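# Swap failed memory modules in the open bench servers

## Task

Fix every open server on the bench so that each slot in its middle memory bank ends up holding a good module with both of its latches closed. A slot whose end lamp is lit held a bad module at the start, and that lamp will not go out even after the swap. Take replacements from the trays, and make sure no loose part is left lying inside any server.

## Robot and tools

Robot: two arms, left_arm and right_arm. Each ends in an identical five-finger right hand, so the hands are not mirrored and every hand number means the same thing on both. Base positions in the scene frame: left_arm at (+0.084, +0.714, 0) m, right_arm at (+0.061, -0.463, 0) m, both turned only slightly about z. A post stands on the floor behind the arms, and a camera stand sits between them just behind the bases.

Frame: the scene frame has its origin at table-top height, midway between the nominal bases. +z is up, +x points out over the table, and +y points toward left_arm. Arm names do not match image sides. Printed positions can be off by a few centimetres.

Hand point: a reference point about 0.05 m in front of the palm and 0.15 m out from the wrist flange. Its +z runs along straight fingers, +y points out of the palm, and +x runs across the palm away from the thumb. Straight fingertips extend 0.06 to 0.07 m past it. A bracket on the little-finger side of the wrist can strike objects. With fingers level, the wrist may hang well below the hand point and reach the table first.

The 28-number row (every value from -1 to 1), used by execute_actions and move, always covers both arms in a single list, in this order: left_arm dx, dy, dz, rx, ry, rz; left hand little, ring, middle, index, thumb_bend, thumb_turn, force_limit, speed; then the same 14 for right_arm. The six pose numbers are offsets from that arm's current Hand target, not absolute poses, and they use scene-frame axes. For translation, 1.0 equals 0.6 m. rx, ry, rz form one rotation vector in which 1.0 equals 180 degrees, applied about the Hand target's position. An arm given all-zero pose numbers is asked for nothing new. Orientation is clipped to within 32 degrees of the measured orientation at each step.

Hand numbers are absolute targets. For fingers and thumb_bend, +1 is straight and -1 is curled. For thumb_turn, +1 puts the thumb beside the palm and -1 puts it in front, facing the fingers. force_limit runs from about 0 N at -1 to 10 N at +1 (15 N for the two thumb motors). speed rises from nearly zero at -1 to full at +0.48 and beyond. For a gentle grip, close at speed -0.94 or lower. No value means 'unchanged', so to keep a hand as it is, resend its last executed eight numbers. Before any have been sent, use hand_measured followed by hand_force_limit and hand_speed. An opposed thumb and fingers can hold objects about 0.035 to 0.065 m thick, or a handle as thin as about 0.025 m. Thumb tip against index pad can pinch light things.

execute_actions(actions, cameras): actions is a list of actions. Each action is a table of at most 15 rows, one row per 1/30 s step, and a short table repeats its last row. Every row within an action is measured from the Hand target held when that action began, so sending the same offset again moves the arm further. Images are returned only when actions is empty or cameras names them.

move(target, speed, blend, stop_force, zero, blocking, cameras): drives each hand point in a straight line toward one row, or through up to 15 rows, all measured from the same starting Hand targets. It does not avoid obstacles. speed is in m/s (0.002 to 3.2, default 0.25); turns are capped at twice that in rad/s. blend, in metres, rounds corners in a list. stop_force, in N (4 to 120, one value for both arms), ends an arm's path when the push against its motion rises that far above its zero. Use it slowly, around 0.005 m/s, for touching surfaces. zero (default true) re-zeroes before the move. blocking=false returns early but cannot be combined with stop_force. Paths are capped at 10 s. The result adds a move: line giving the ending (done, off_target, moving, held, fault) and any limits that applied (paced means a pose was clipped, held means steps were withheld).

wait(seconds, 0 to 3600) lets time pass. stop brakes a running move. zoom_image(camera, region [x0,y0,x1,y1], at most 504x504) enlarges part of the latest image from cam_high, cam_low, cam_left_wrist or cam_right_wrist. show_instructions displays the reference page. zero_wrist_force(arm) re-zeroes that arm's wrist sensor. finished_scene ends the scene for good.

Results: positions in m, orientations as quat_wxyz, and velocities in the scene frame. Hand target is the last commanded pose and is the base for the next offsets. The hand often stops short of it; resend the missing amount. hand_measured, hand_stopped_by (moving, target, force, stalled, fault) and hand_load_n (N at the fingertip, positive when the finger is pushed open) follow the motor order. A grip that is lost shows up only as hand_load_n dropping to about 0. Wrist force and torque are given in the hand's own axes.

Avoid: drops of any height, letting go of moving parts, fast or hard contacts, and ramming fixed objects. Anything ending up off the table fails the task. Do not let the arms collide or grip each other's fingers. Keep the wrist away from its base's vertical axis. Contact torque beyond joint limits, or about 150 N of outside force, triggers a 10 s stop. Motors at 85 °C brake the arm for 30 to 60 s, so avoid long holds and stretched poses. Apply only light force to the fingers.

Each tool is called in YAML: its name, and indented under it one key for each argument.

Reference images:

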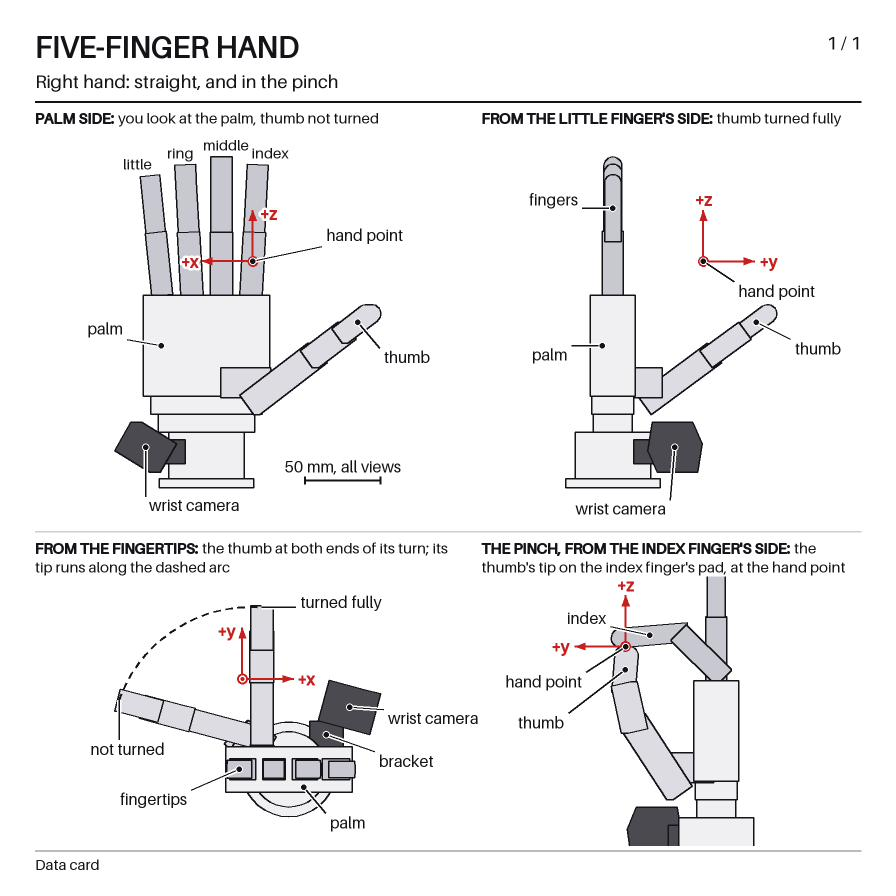

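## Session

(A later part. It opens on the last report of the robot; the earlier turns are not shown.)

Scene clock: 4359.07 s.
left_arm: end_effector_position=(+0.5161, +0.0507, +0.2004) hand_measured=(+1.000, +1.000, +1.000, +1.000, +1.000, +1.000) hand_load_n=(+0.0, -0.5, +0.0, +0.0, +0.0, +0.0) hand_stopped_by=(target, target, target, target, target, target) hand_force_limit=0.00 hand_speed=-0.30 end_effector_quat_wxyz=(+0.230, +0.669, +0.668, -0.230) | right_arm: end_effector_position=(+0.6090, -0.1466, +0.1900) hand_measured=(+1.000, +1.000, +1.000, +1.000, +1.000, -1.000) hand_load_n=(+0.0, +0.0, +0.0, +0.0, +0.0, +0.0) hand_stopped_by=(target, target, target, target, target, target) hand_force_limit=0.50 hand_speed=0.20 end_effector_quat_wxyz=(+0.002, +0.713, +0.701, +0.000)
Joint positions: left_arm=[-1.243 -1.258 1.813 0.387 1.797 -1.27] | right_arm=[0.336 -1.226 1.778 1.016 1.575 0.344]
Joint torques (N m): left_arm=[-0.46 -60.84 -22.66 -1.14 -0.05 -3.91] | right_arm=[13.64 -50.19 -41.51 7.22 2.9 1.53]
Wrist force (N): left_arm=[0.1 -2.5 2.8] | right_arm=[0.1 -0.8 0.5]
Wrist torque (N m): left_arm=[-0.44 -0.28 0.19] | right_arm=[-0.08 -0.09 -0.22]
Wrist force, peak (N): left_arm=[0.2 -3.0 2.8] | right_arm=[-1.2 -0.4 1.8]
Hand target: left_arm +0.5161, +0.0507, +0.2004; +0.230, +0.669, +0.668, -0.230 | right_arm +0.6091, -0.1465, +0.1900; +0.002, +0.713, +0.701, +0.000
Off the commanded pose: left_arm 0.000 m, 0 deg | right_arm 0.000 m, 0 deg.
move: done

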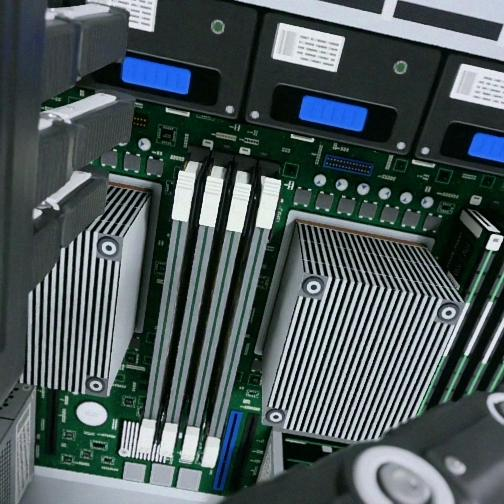

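move:
  target:
    - [0,0,0,0,0,0,1,1,1,1,1,1,0,-0.3,0.099,-0.1142,0,0,0,0,-1,-1,1,-1,1,-1,0.5,0.2]
    - [0,0,0,0,0,0,1,1,1,1,1,1,0,-0.3,0.099,-0.1142,-0.0767,0,0,0,-1,-1,1,-1,1,-1,0.5,0.2]
  speed: 0.12

move:
  target: [0,0,0,0,0,0,1,1,1,1,1,1,0,-0.3,0,0,-0.035,0,0,0,-1,-1,1,-1,1,-1,0.5,0.2]
  speed: 0.007
  stop_force: 27
  cameras: ["cam_left_wrist"]

zoom_image:
  camera: "cam_left_wrist"
  region: [245, 180, 305, 240]

zoom_image:
  camera: "cam_left_wrist"
  region: [280, 130, 360, 210]

Scene clock: 4373.73 s.
left_arm: end_effector_position=(+0.5161, +0.0507, +0.2004) hand_measured=(+1.000, +1.000, +1.000, +1.000, +1.000, +1.000) hand_load_n=(+0.0, +0.0, +0.0, +0.0, +0.0, +0.0) hand_stopped_by=(target, target, target, target, target, target) hand_force_limit=0.00 hand_speed=-0.30 end_effector_quat_wxyz=(+0.230, +0.669, +0.668, -0.230) | right_arm: end_effector_position=(+0.6684, -0.2150, +0.1442) hand_measured=(-1.000, -1.000, +1.000, -1.000, +1.000, -1.000) hand_load_n=(+0.5, +0.5, +0.0, +0.0, +0.0, +0.0) hand_stopped_by=(target, target, target, target, target, target) hand_force_limit=0.50 hand_speed=0.20 end_effector_quat_wxyz=(+0.002, +0.713, +0.701, +0.000)
Joint positions: left_arm=[-1.243 -1.258 1.813 0.387 1.797 -1.27] | right_arm=[0.197 -1.162 1.78 0.95 1.575 0.204]
Joint torques (N m): left_arm=[0.39 -62.03 -22.53 -1.25 -0.04 -3.94] | right_arm=[-3.22 -51.66 -23.16 -0.15 -2.76 -1.21]
Wrist force (N): left_arm=[0.0 -2.1 2.6] | right_arm=[-0.5 -0.7 1.2]
Wrist torque (N m): left_arm=[-0.37 -0.27 0.19] | right_arm=[-0.13 0.03 0.13]
Wrist force, peak (N): left_arm=[0.1 -2.5 3.0] | right_arm=[-0.8 -0.6 1.9]
Hand target: left_arm +0.5161, +0.0507, +0.2004; +0.230, +0.669, +0.668, -0.230 | right_arm +0.6685, -0.2150, +0.1440; +0.002, +0.713, +0.701, +0.000
Off the commanded pose: left_arm 0.000 m, 0 deg | right_arm 0.000 m, 0 deg.
move: done

Scene clock: 4376.53 s.
left_arm: end_effector_position=(+0.5161, +0.0507, +0.2004) hand_measured=(+1.000, +1.000, +1.000, +1.000, +1.000, +1.000) hand_load_n=(+0.0, +0.0, +0.5, +0.0, +0.0, +0.0) hand_stopped_by=(target, target, target, target, target, target) hand_force_limit=0.00 hand_speed=-0.30 end_effector_quat_wxyz=(+0.230, +0.669, +0.668, -0.230) | right_arm: end_effector_position=(+0.6685, -0.2150, +0.1346) hand_measured=(-1.000, -1.000, +1.000, -1.000, +1.000, -1.000) hand_load_n=(+0.0, +0.0, +0.0, +0.0, +0.0, +0.0) hand_stopped_by=(target, target, target, target, target, target) hand_force_limit=0.50 hand_speed=0.20 end_effector_quat_wxyz=(+0.002, +0.713, +0.701, +0.000)
Joint positions: left_arm=[-1.243 -1.258 1.813 0.387 1.797 -1.27] | right_arm=[0.197 -1.152 1.786 0.934 1.575 0.204]
Joint torques (N m): left_arm=[1.29 -63.26 -22.84 -0.83 0.09 -3.85] | right_arm=[7.41 -67.75 -31.16 4.42 -0.2 0.11]
Wrist force (N): left_arm=[0.0 -2.6 2.7] | right_arm=[6.6 -2.0 -26.9]
Wrist torque (N m): left_arm=[-0.45 -0.28 0.18] | right_arm=[1.61 1.04 0.50]
Wrist force, peak (N): left_arm=[-0.1 -2.7 2.8] | right_arm=[6.2 -1.8 -34.1]
Hand target: left_arm +0.5161, +0.0507, +0.2004; +0.230, +0.669, +0.668, -0.230 | right_arm +0.6685, -0.2150, +0.1346; +0.002, +0.713, +0.701, +0.000 (not the last commanded pose)
Off the commanded pose: left_arm 0.000 m, 0 deg | right_arm 0.012 m, 0 deg.
move: contact (right_arm)

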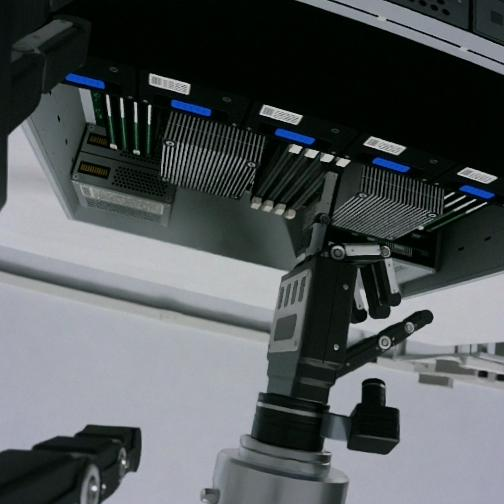

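Scaled by 8.400.

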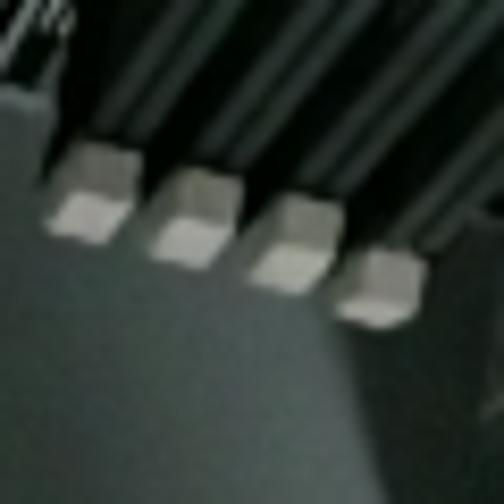

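Scaled by 6.300.

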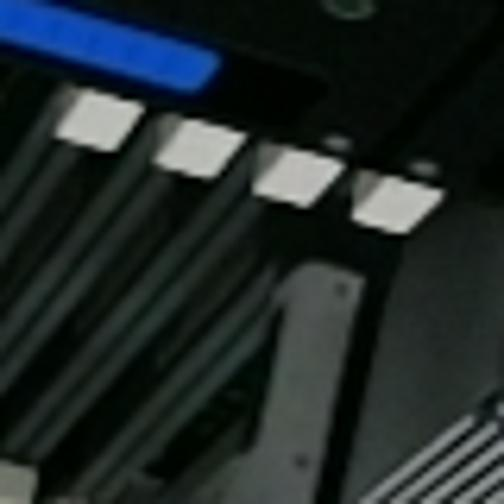

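move:
  target:
    - [0,0,0,0,0,0,1,1,1,1,1,1,0,-0.3,0,0,0.0157,0,0,0,-1,-1,1,-1,1,-1,0.5,0.2]
    - [0,0,0,0,0,0,1,1,1,1,1,1,0,-0.3,0.0033,-0.16,0.0157,0,0,0,-1,-1,1,-1,1,-1,0.5,0.2]
  speed: [0.03,0.1]
  blend: [0.002,0]

move:
  target: [0,0,0,0,0,0,1,1,1,1,1,1,0,-0.3,0,0,-0.035,0,0,0,-1,-1,1,-1,1,-1,0.5,0.2]
  speed: 0.007
  stop_force: 27
  cameras: ["cam_left_wrist"]

zoom_image:
  camera: "cam_left_wrist"
  region: [245, 180, 305, 240]

zoom_image:
  camera: "cam_left_wrist"
  region: [280, 130, 360, 210]

Scene clock: 4386.93 s.
left_arm: end_effector_position=(+0.5161, +0.0507, +0.2004) hand_measured=(+1.000, +1.000, +1.000, +1.000, +1.000, +1.000) hand_load_n=(+0.0, +0.0, +0.0, +0.0, -0.5, +0.0) hand_stopped_by=(target, target, target, target, target, target) hand_force_limit=0.00 hand_speed=-0.30 end_effector_quat_wxyz=(+0.230, +0.669, +0.668, -0.230) | right_arm: end_effector_position=(+0.6704, -0.3108, +0.1440) hand_measured=(-1.000, -1.000, +1.000, -1.000, +1.000, -1.000) hand_load_n=(+0.0, +0.0, +0.0, +0.0, +0.0, +0.0) hand_stopped_by=(target, target, target, target, target, target) hand_force_limit=0.50 hand_speed=0.20 end_effector_quat_wxyz=(+0.002, +0.713, +0.701, +0.000)
Joint positions: left_arm=[-1.243 -1.258 1.813 0.387 1.797 -1.27] | right_arm=[0.029 -1.212 1.855 0.924 1.574 0.037]
Joint torques (N m): left_arm=[2.14 -61.36 -22.31 -0.89 0.05 -3.59] | right_arm=[-10.43 -79.43 -22.76 0.11 -2.74 -1.42]
Wrist force (N): left_arm=[0.1 -2.5 2.8] | right_arm=[-0.4 0.0 0.8]
Wrist torque (N m): left_arm=[-0.45 -0.31 0.20] | right_arm=[0.00 -0.03 0.13]
Wrist force, peak (N): left_arm=[0.2 -2.9 3.0] | right_arm=[6.2 -1.6 -27.9]
Hand target: left_arm +0.5161, +0.0507, +0.2004; +0.230, +0.669, +0.668, -0.230 | right_arm +0.6705, -0.3110, +0.1440; +0.002, +0.713, +0.701, +0.000
Off the commanded pose: left_arm 0.000 m, 0 deg | right_arm 0.000 m, 0 deg.
move: done

Scene clock: 4389.77 s.
left_arm: end_effector_position=(+0.5161, +0.0507, +0.2004) hand_measured=(+1.000, +1.000, +1.000, +1.000, +1.000, +1.000) hand_load_n=(+0.0, +0.0, +0.0, +0.0, +0.0, +0.0) hand_stopped_by=(target, target, target, target, target, target) hand_force_limit=0.00 hand_speed=-0.30 end_effector_quat_wxyz=(+0.230, +0.669, +0.668, -0.230) | right_arm: end_effector_position=(+0.6705, -0.3110, +0.1342) hand_measured=(-1.000, -1.000, +1.000, -1.000, +1.000, -1.000) hand_load_n=(+0.0, +0.0, +0.0, +0.5, +0.0, +0.0) hand_stopped_by=(target, target, target, target, target, target) hand_force_limit=0.50 hand_speed=0.20 end_effector_quat_wxyz=(+0.002, +0.713, +0.701, +0.000)
Joint positions: left_arm=[-1.243 -1.258 1.813 0.387 1.797 -1.27] | right_arm=[0.029 -1.202 1.862 0.907 1.574 0.036]
Joint torques (N m): left_arm=[2.55 -61.92 -22.66 -0.99 -0.05 -3.8] | right_arm=[-3.68 -61.75 -31.16 3.47 -2.84 -1.93]
Wrist force (N): left_arm=[0.1 -2.3 2.7] | right_arm=[-9.7 -1.4 -28.6]
Wrist torque (N m): left_arm=[-0.42 -0.30 0.20] | right_arm=[1.69 -0.02 -0.44]
Wrist force, peak (N): left_arm=[0.0 -2.5 3.1] | right_arm=[-9.6 -2.1 -35.4]
Hand target: left_arm +0.5161, +0.0507, +0.2004; +0.230, +0.669, +0.668, -0.230 | right_arm +0.6705, -0.3110, +0.1342; +0.002, +0.713, +0.701, +0.000 (not the last commanded pose)
Off the commanded pose: left_arm 0.000 m, 0 deg | right_arm 0.011 m, 0 deg.
move: contact (right_arm)

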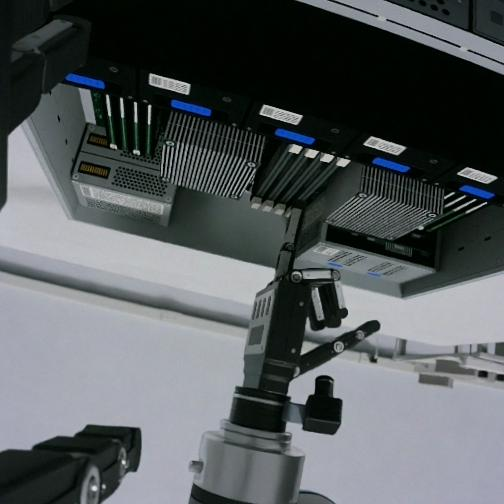

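Scaled by 8.400.

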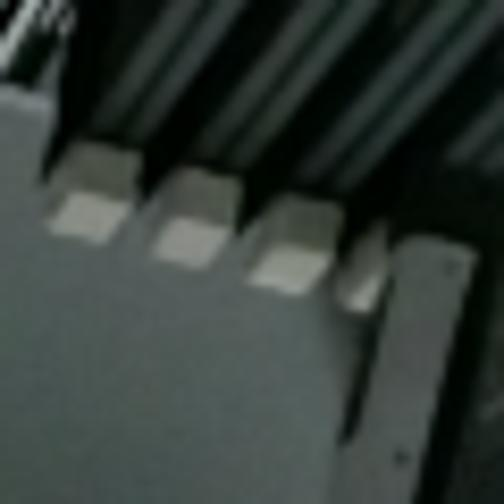

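Scaled by 6.300.

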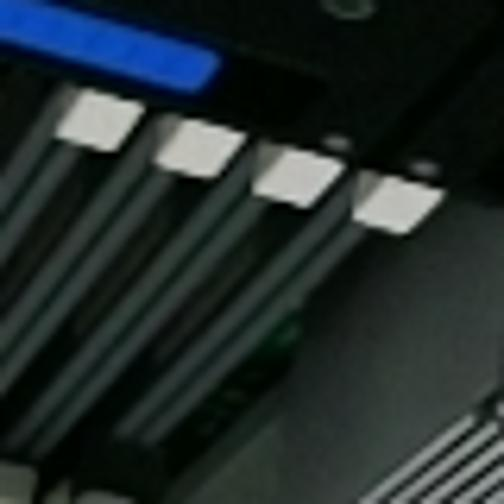

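move:
  target:
    - [0,0,0,0,0,0,1,1,1,1,1,1,0,-0.3,0,0,0.02,0,0,0,-1,-1,1,-1,1,-1,0.5,0.2]
    - [0,0,0,0,0,0,1,1,1,1,1,1,0,-0.3,-0.099,0.0742,0.093,0,0,0,-1,-1,1,-1,1,-1,0.5,0.2]
    - [0,0,0,0,0,0,1,1,1,1,1,1,0,-0.3,-0.0991,0.0742,0.093,0,0,0,1,1,1,1,1,-1,0.5,0.2]
  speed: [0.03,0.15,0.15]
  blend: [0.003,0,0]
  cameras: ["cam_left_wrist","cam_right_wrist"]

zoom_image:
  camera: "cam_right_wrist"
  region: [160, 190, 300, 330]

zoom_image:
  camera: "cam_left_wrist"
  region: [245, 180, 305, 240]

zoom_image:
  camera: "cam_left_wrist"
  region: [280, 130, 360, 210]

Scene clock: 4400.53 s.
left_arm: end_effector_position=(+0.5161, +0.0507, +0.2004) hand_measured=(+1.000, +1.000, +1.000, +1.000, +1.000, +1.000) hand_load_n=(+0.0, +0.0, +0.0, +0.0, +0.0, +0.0) hand_stopped_by=(target, target, target, target, target, target) hand_force_limit=0.00 hand_speed=-0.30 end_effector_quat_wxyz=(+0.230, +0.669, +0.668, -0.230) | right_arm: end_effector_position=(+0.6110, -0.2665, +0.1900) hand_measured=(+1.000, +1.000, +1.000, +1.000, +1.000, -1.000) hand_load_n=(+0.0, +0.0, +0.0, +0.0, +0.0, +0.0) hand_stopped_by=(target, target, target, target, target, target) hand_force_limit=0.50 hand_speed=0.20 end_effector_quat_wxyz=(+0.002, +0.713, +0.701, +0.000)
Joint positions: left_arm=[-1.243 -1.258 1.813 0.387 1.797 -1.27] | right_arm=[0.12 -1.315 1.9 0.982 1.575 0.127]
Joint torques (N m): left_arm=[1.12 -64.26 -22.51 -0.78 0.08 -3.64] | right_arm=[14.19 -72.93 -23.76 7.09 2.78 2.05]
Wrist force (N): left_arm=[0.0 -2.0 2.8] | right_arm=[-0.4 -0.5 1.5]
Wrist torque (N m): left_arm=[-0.38 -0.30 0.21] | right_arm=[-0.21 -0.03 -0.27]
Wrist force, peak (N): left_arm=[0.3 -2.9 2.9] | right_arm=[-9.7 -1.5 -28.9]
Hand target: left_arm +0.5161, +0.0507, +0.2004; +0.230, +0.669, +0.668, -0.230 | right_arm +0.6110, -0.2665, +0.1900; +0.002, +0.713, +0.701, +0.000
Off the commanded pose: left_arm 0.000 m, 0 deg | right_arm 0.000 m, 0 deg.
move: done

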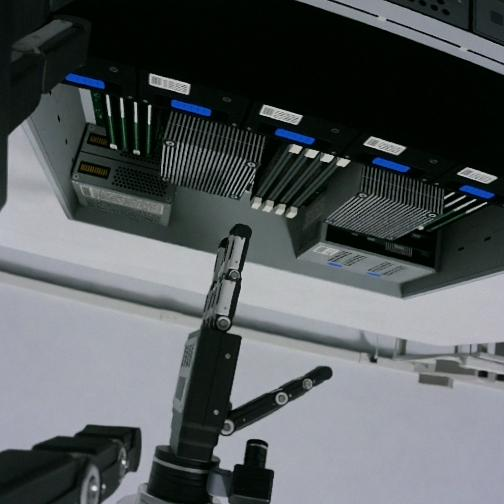

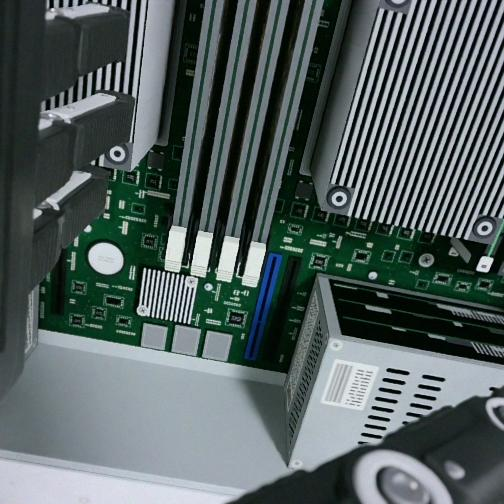

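Scaled by 3.600.

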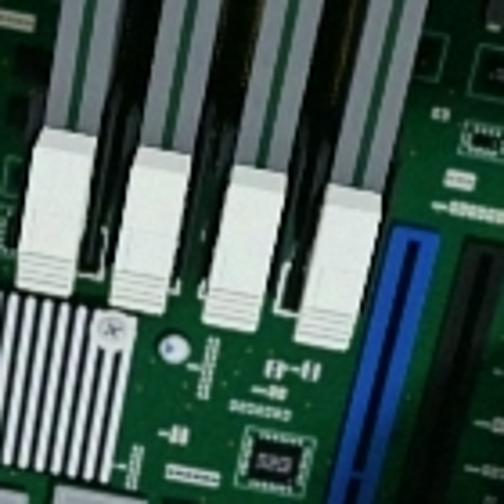

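Scaled by 8.400.

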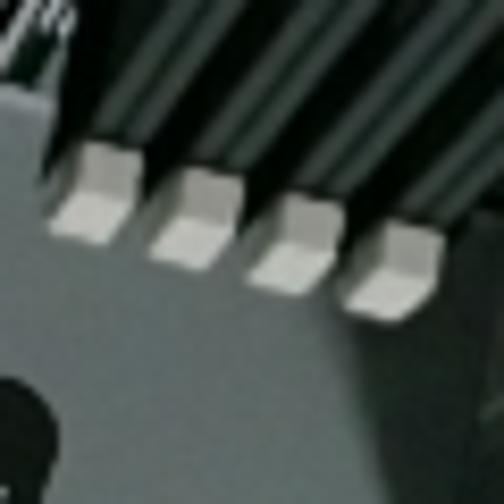

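Scaled by 6.300.

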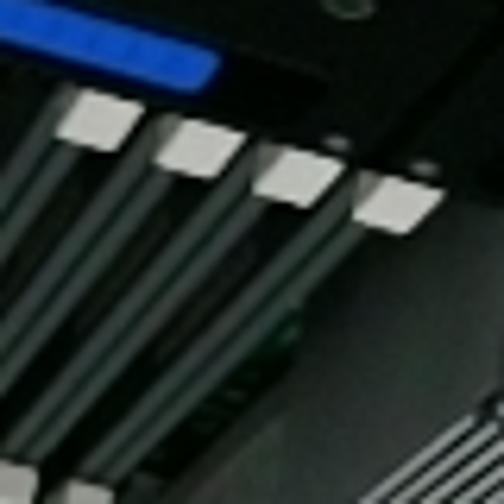

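move:
  target:
    - [0,0.05,0.15,0,0,0,1,1,1,1,1,1,0,-0.3,0,0,0,0,0,0,1,1,1,1,1,-1,0.5,0.2]
    - [0,0.798,0.1,0,0,0,1,1,1,1,1,1,0,-0.3,0,0,0,0,0,0,1,1,1,1,1,-1,0.5,0.2]
  speed: 0.2
  blend: [0.04,0]
  cameras: ["cam_left_wrist","cam_high"]

Scene clock: 4416.57 s.
left_arm: end_effector_position=(+0.5160, +0.5295, +0.2604) hand_measured=(+1.000, +1.000, +1.000, +1.000, +1.000, +1.000) hand_load_n=(+0.0, +0.0, +0.0, +0.0, +0.0, +0.0) hand_stopped_by=(target, target, target, target, target, target) hand_force_limit=0.00 hand_speed=-0.30 end_effector_quat_wxyz=(+0.230, +0.669, +0.668, -0.230) | right_arm: end_effector_position=(+0.6110, -0.2665, +0.1900) hand_measured=(+1.000, +1.000, +1.000, +1.000, +1.000, -1.000) hand_load_n=(+0.0, +0.0, -0.5, +0.0, +0.0, +0.0) hand_stopped_by=(target, target, target, target, target, target) hand_force_limit=0.50 hand_speed=0.20 end_effector_quat_wxyz=(+0.002, +0.713, +0.701, +0.000)
Joint positions: left_arm=[-0.52 -1.644 2.196 0.676 2.15 -0.576] | right_arm=[0.12 -1.315 1.9 0.982 1.575 0.127]
Joint torques (N m): left_arm=[14.68 -15.91 -44.66 5.66 4.28 2.94] | right_arm=[15.49 -72.82 -27.19 3.32 2.42 2.03]
Wrist force (N): left_arm=[-0.4 -1.7 2.7] | right_arm=[-0.5 -0.4 1.5]
Wrist torque (N m): left_arm=[-0.31 -0.34 0.02] | right_arm=[-0.20 -0.01 -0.28]
Wrist force, peak (N): left_arm=[0.8 -2.5 4.0] | right_arm=[-0.4 -0.8 1.9]
Hand target: left_arm +0.5161, +0.5295, +0.2604; +0.230, +0.669, +0.668, -0.230 | right_arm +0.6110, -0.2665, +0.1900; +0.002, +0.713, +0.701, +0.000
Off the commanded pose: left_arm 0.000 m, 0 deg | right_arm 0.000 m, 0 deg.
move: done
Images, in order (width x height): cam_high 504x504, cam_left_wrist 504x504.

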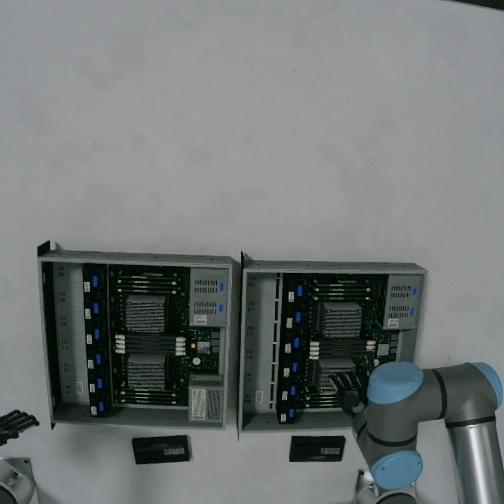

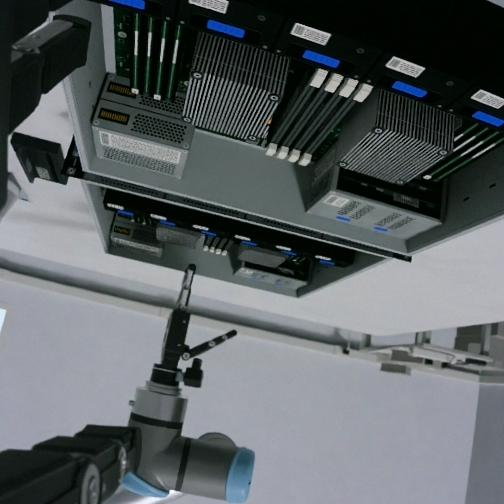

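zoom_image:
  camera: "cam_left_wrist"
  region: [255, 60, 375, 180]

zoom_image:
  camera: "cam_high"
  region: [90, 310, 230, 450]

zoom_image:
  camera: "cam_left_wrist"
  region: [100, 160, 260, 320]

Scaled by 4.200.

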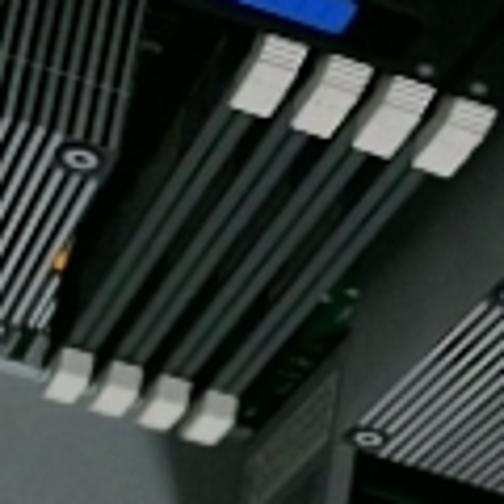

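Scaled by 3.600.

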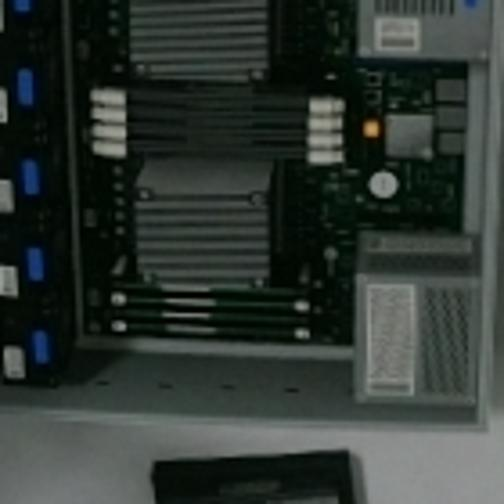

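Scaled by 3.150.

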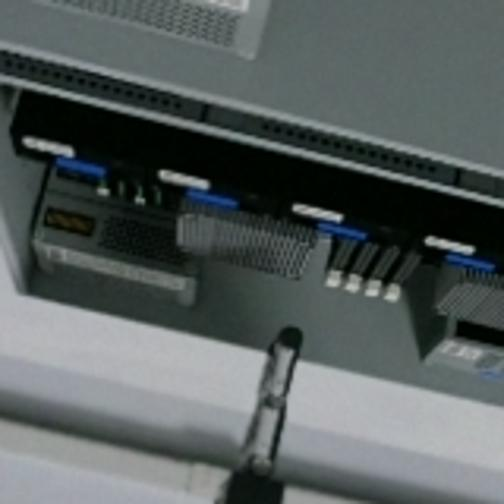

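zoom_image:
  camera: "cam_left_wrist"
  region: [258, 135, 318, 175]

zoom_image:
  camera: "cam_left_wrist"
  region: [300, 60, 380, 110]

Scaled by 8.400.

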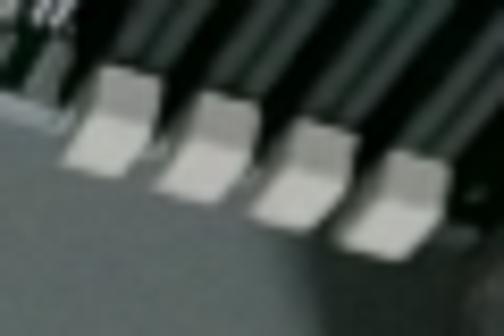

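Scaled by 6.300.

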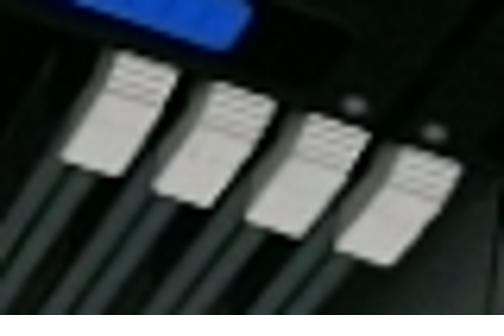

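move:
  target: [0,0,0,0,0,0,1,1,1,1,1,1,0,-0.3,0,0,0.25,0,0,0,1,1,1,1,1,-1,0.5,0.2]
  speed: 0.2
  cameras: ["cam_high","cam_right_wrist"]

zoom_image:
  camera: "cam_right_wrist"
  region: [120, 120, 320, 320]

Scene clock: 4429.97 s.
left_arm: end_effector_position=(+0.5161, +0.5295, +0.2604) hand_measured=(+1.000, +1.000, +1.000, +1.000, +1.000, +1.000) hand_load_n=(-0.5, +0.0, +0.0, +0.0, +0.0, +0.0) hand_stopped_by=(target, target, target, target, target, target) hand_force_limit=0.00 hand_speed=-0.30 end_effector_quat_wxyz=(+0.230, +0.669, +0.668, -0.230) | right_arm: end_effector_position=(+0.6110, -0.2665, +0.3398) hand_measured=(+1.000, +1.000, +1.000, +1.000, +1.000, -1.000) hand_load_n=(+0.5, +0.0, +0.0, +0.0, +0.0, +0.0) hand_stopped_by=(target, target, target, target, target, target) hand_force_limit=0.50 hand_speed=0.20 end_effector_quat_wxyz=(+0.002, +0.713, +0.701, +0.000)
Joint positions: left_arm=[-0.52 -1.644 2.196 0.676 2.15 -0.576] | right_arm=[0.12 -1.425 1.745 1.248 1.575 0.127]
Joint torques (N m): left_arm=[13.66 -16.75 -44.77 5.27 4.4 2.66] | right_arm=[-6.76 -67.25 -47.73 7.17 0.84 -0.67]
Wrist force (N): left_arm=[-0.4 -1.5 2.4] | right_arm=[-0.6 -0.3 1.3]
Wrist torque (N m): left_arm=[-0.27 -0.35 0.03] | right_arm=[-0.12 0.02 -0.24]
Wrist force, peak (N): left_arm=[-0.2 -2.1 2.4] | right_arm=[-0.2 -0.5 2.8]
Hand target: left_arm +0.5161, +0.5295, +0.2604; +0.230, +0.669, +0.668, -0.230 | right_arm +0.6110, -0.2665, +0.3400; +0.002, +0.713, +0.701, +0.000
Off the commanded pose: left_arm 0.000 m, 0 deg | right_arm 0.000 m, 0 deg.
move: done

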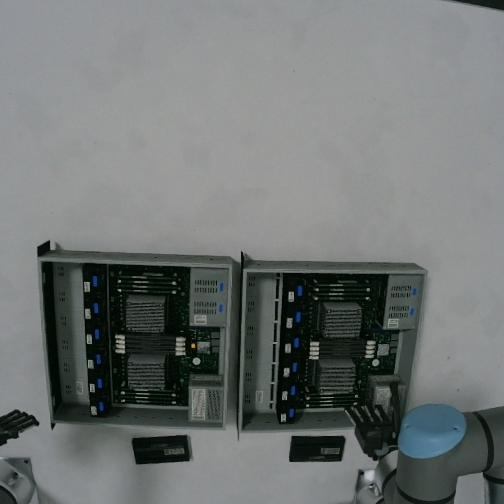

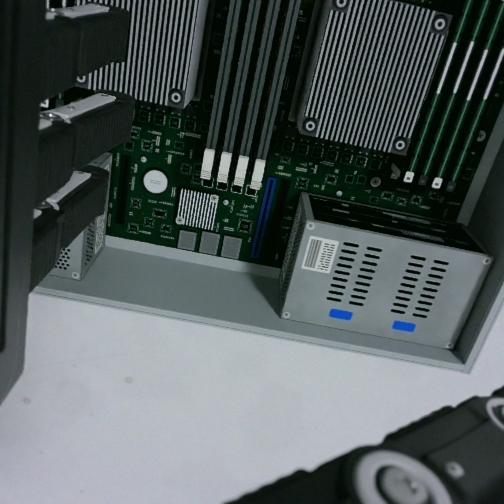

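Scaled by 2.520.

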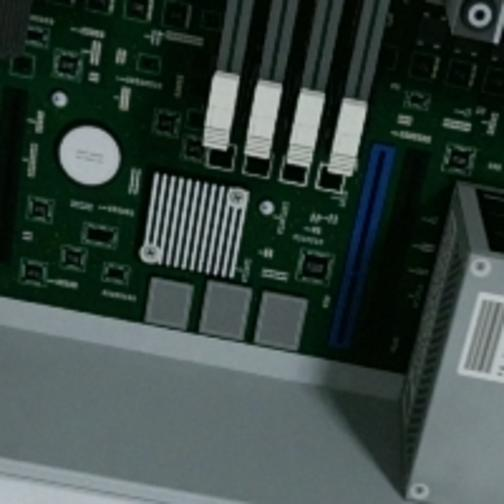

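zoom_image:
  camera: "cam_high"
  region: [160, 325, 220, 365]

zoom_image:
  camera: "cam_high"
  region: [350, 325, 410, 365]

Scaled by 8.400.

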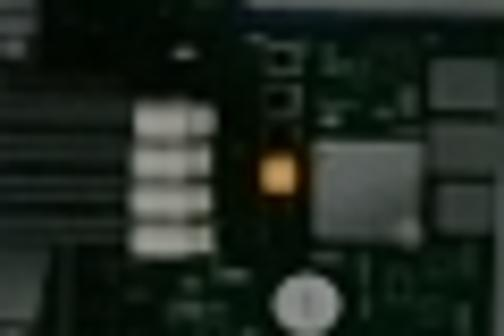

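Scaled by 8.400.

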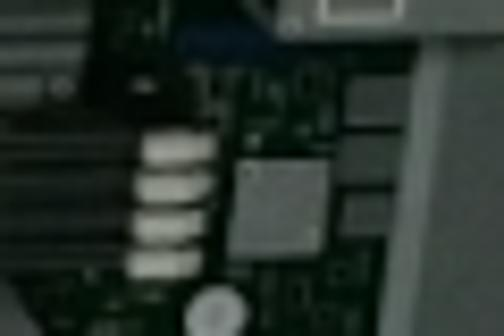

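finished_scene:

The scene is finished: the task was done.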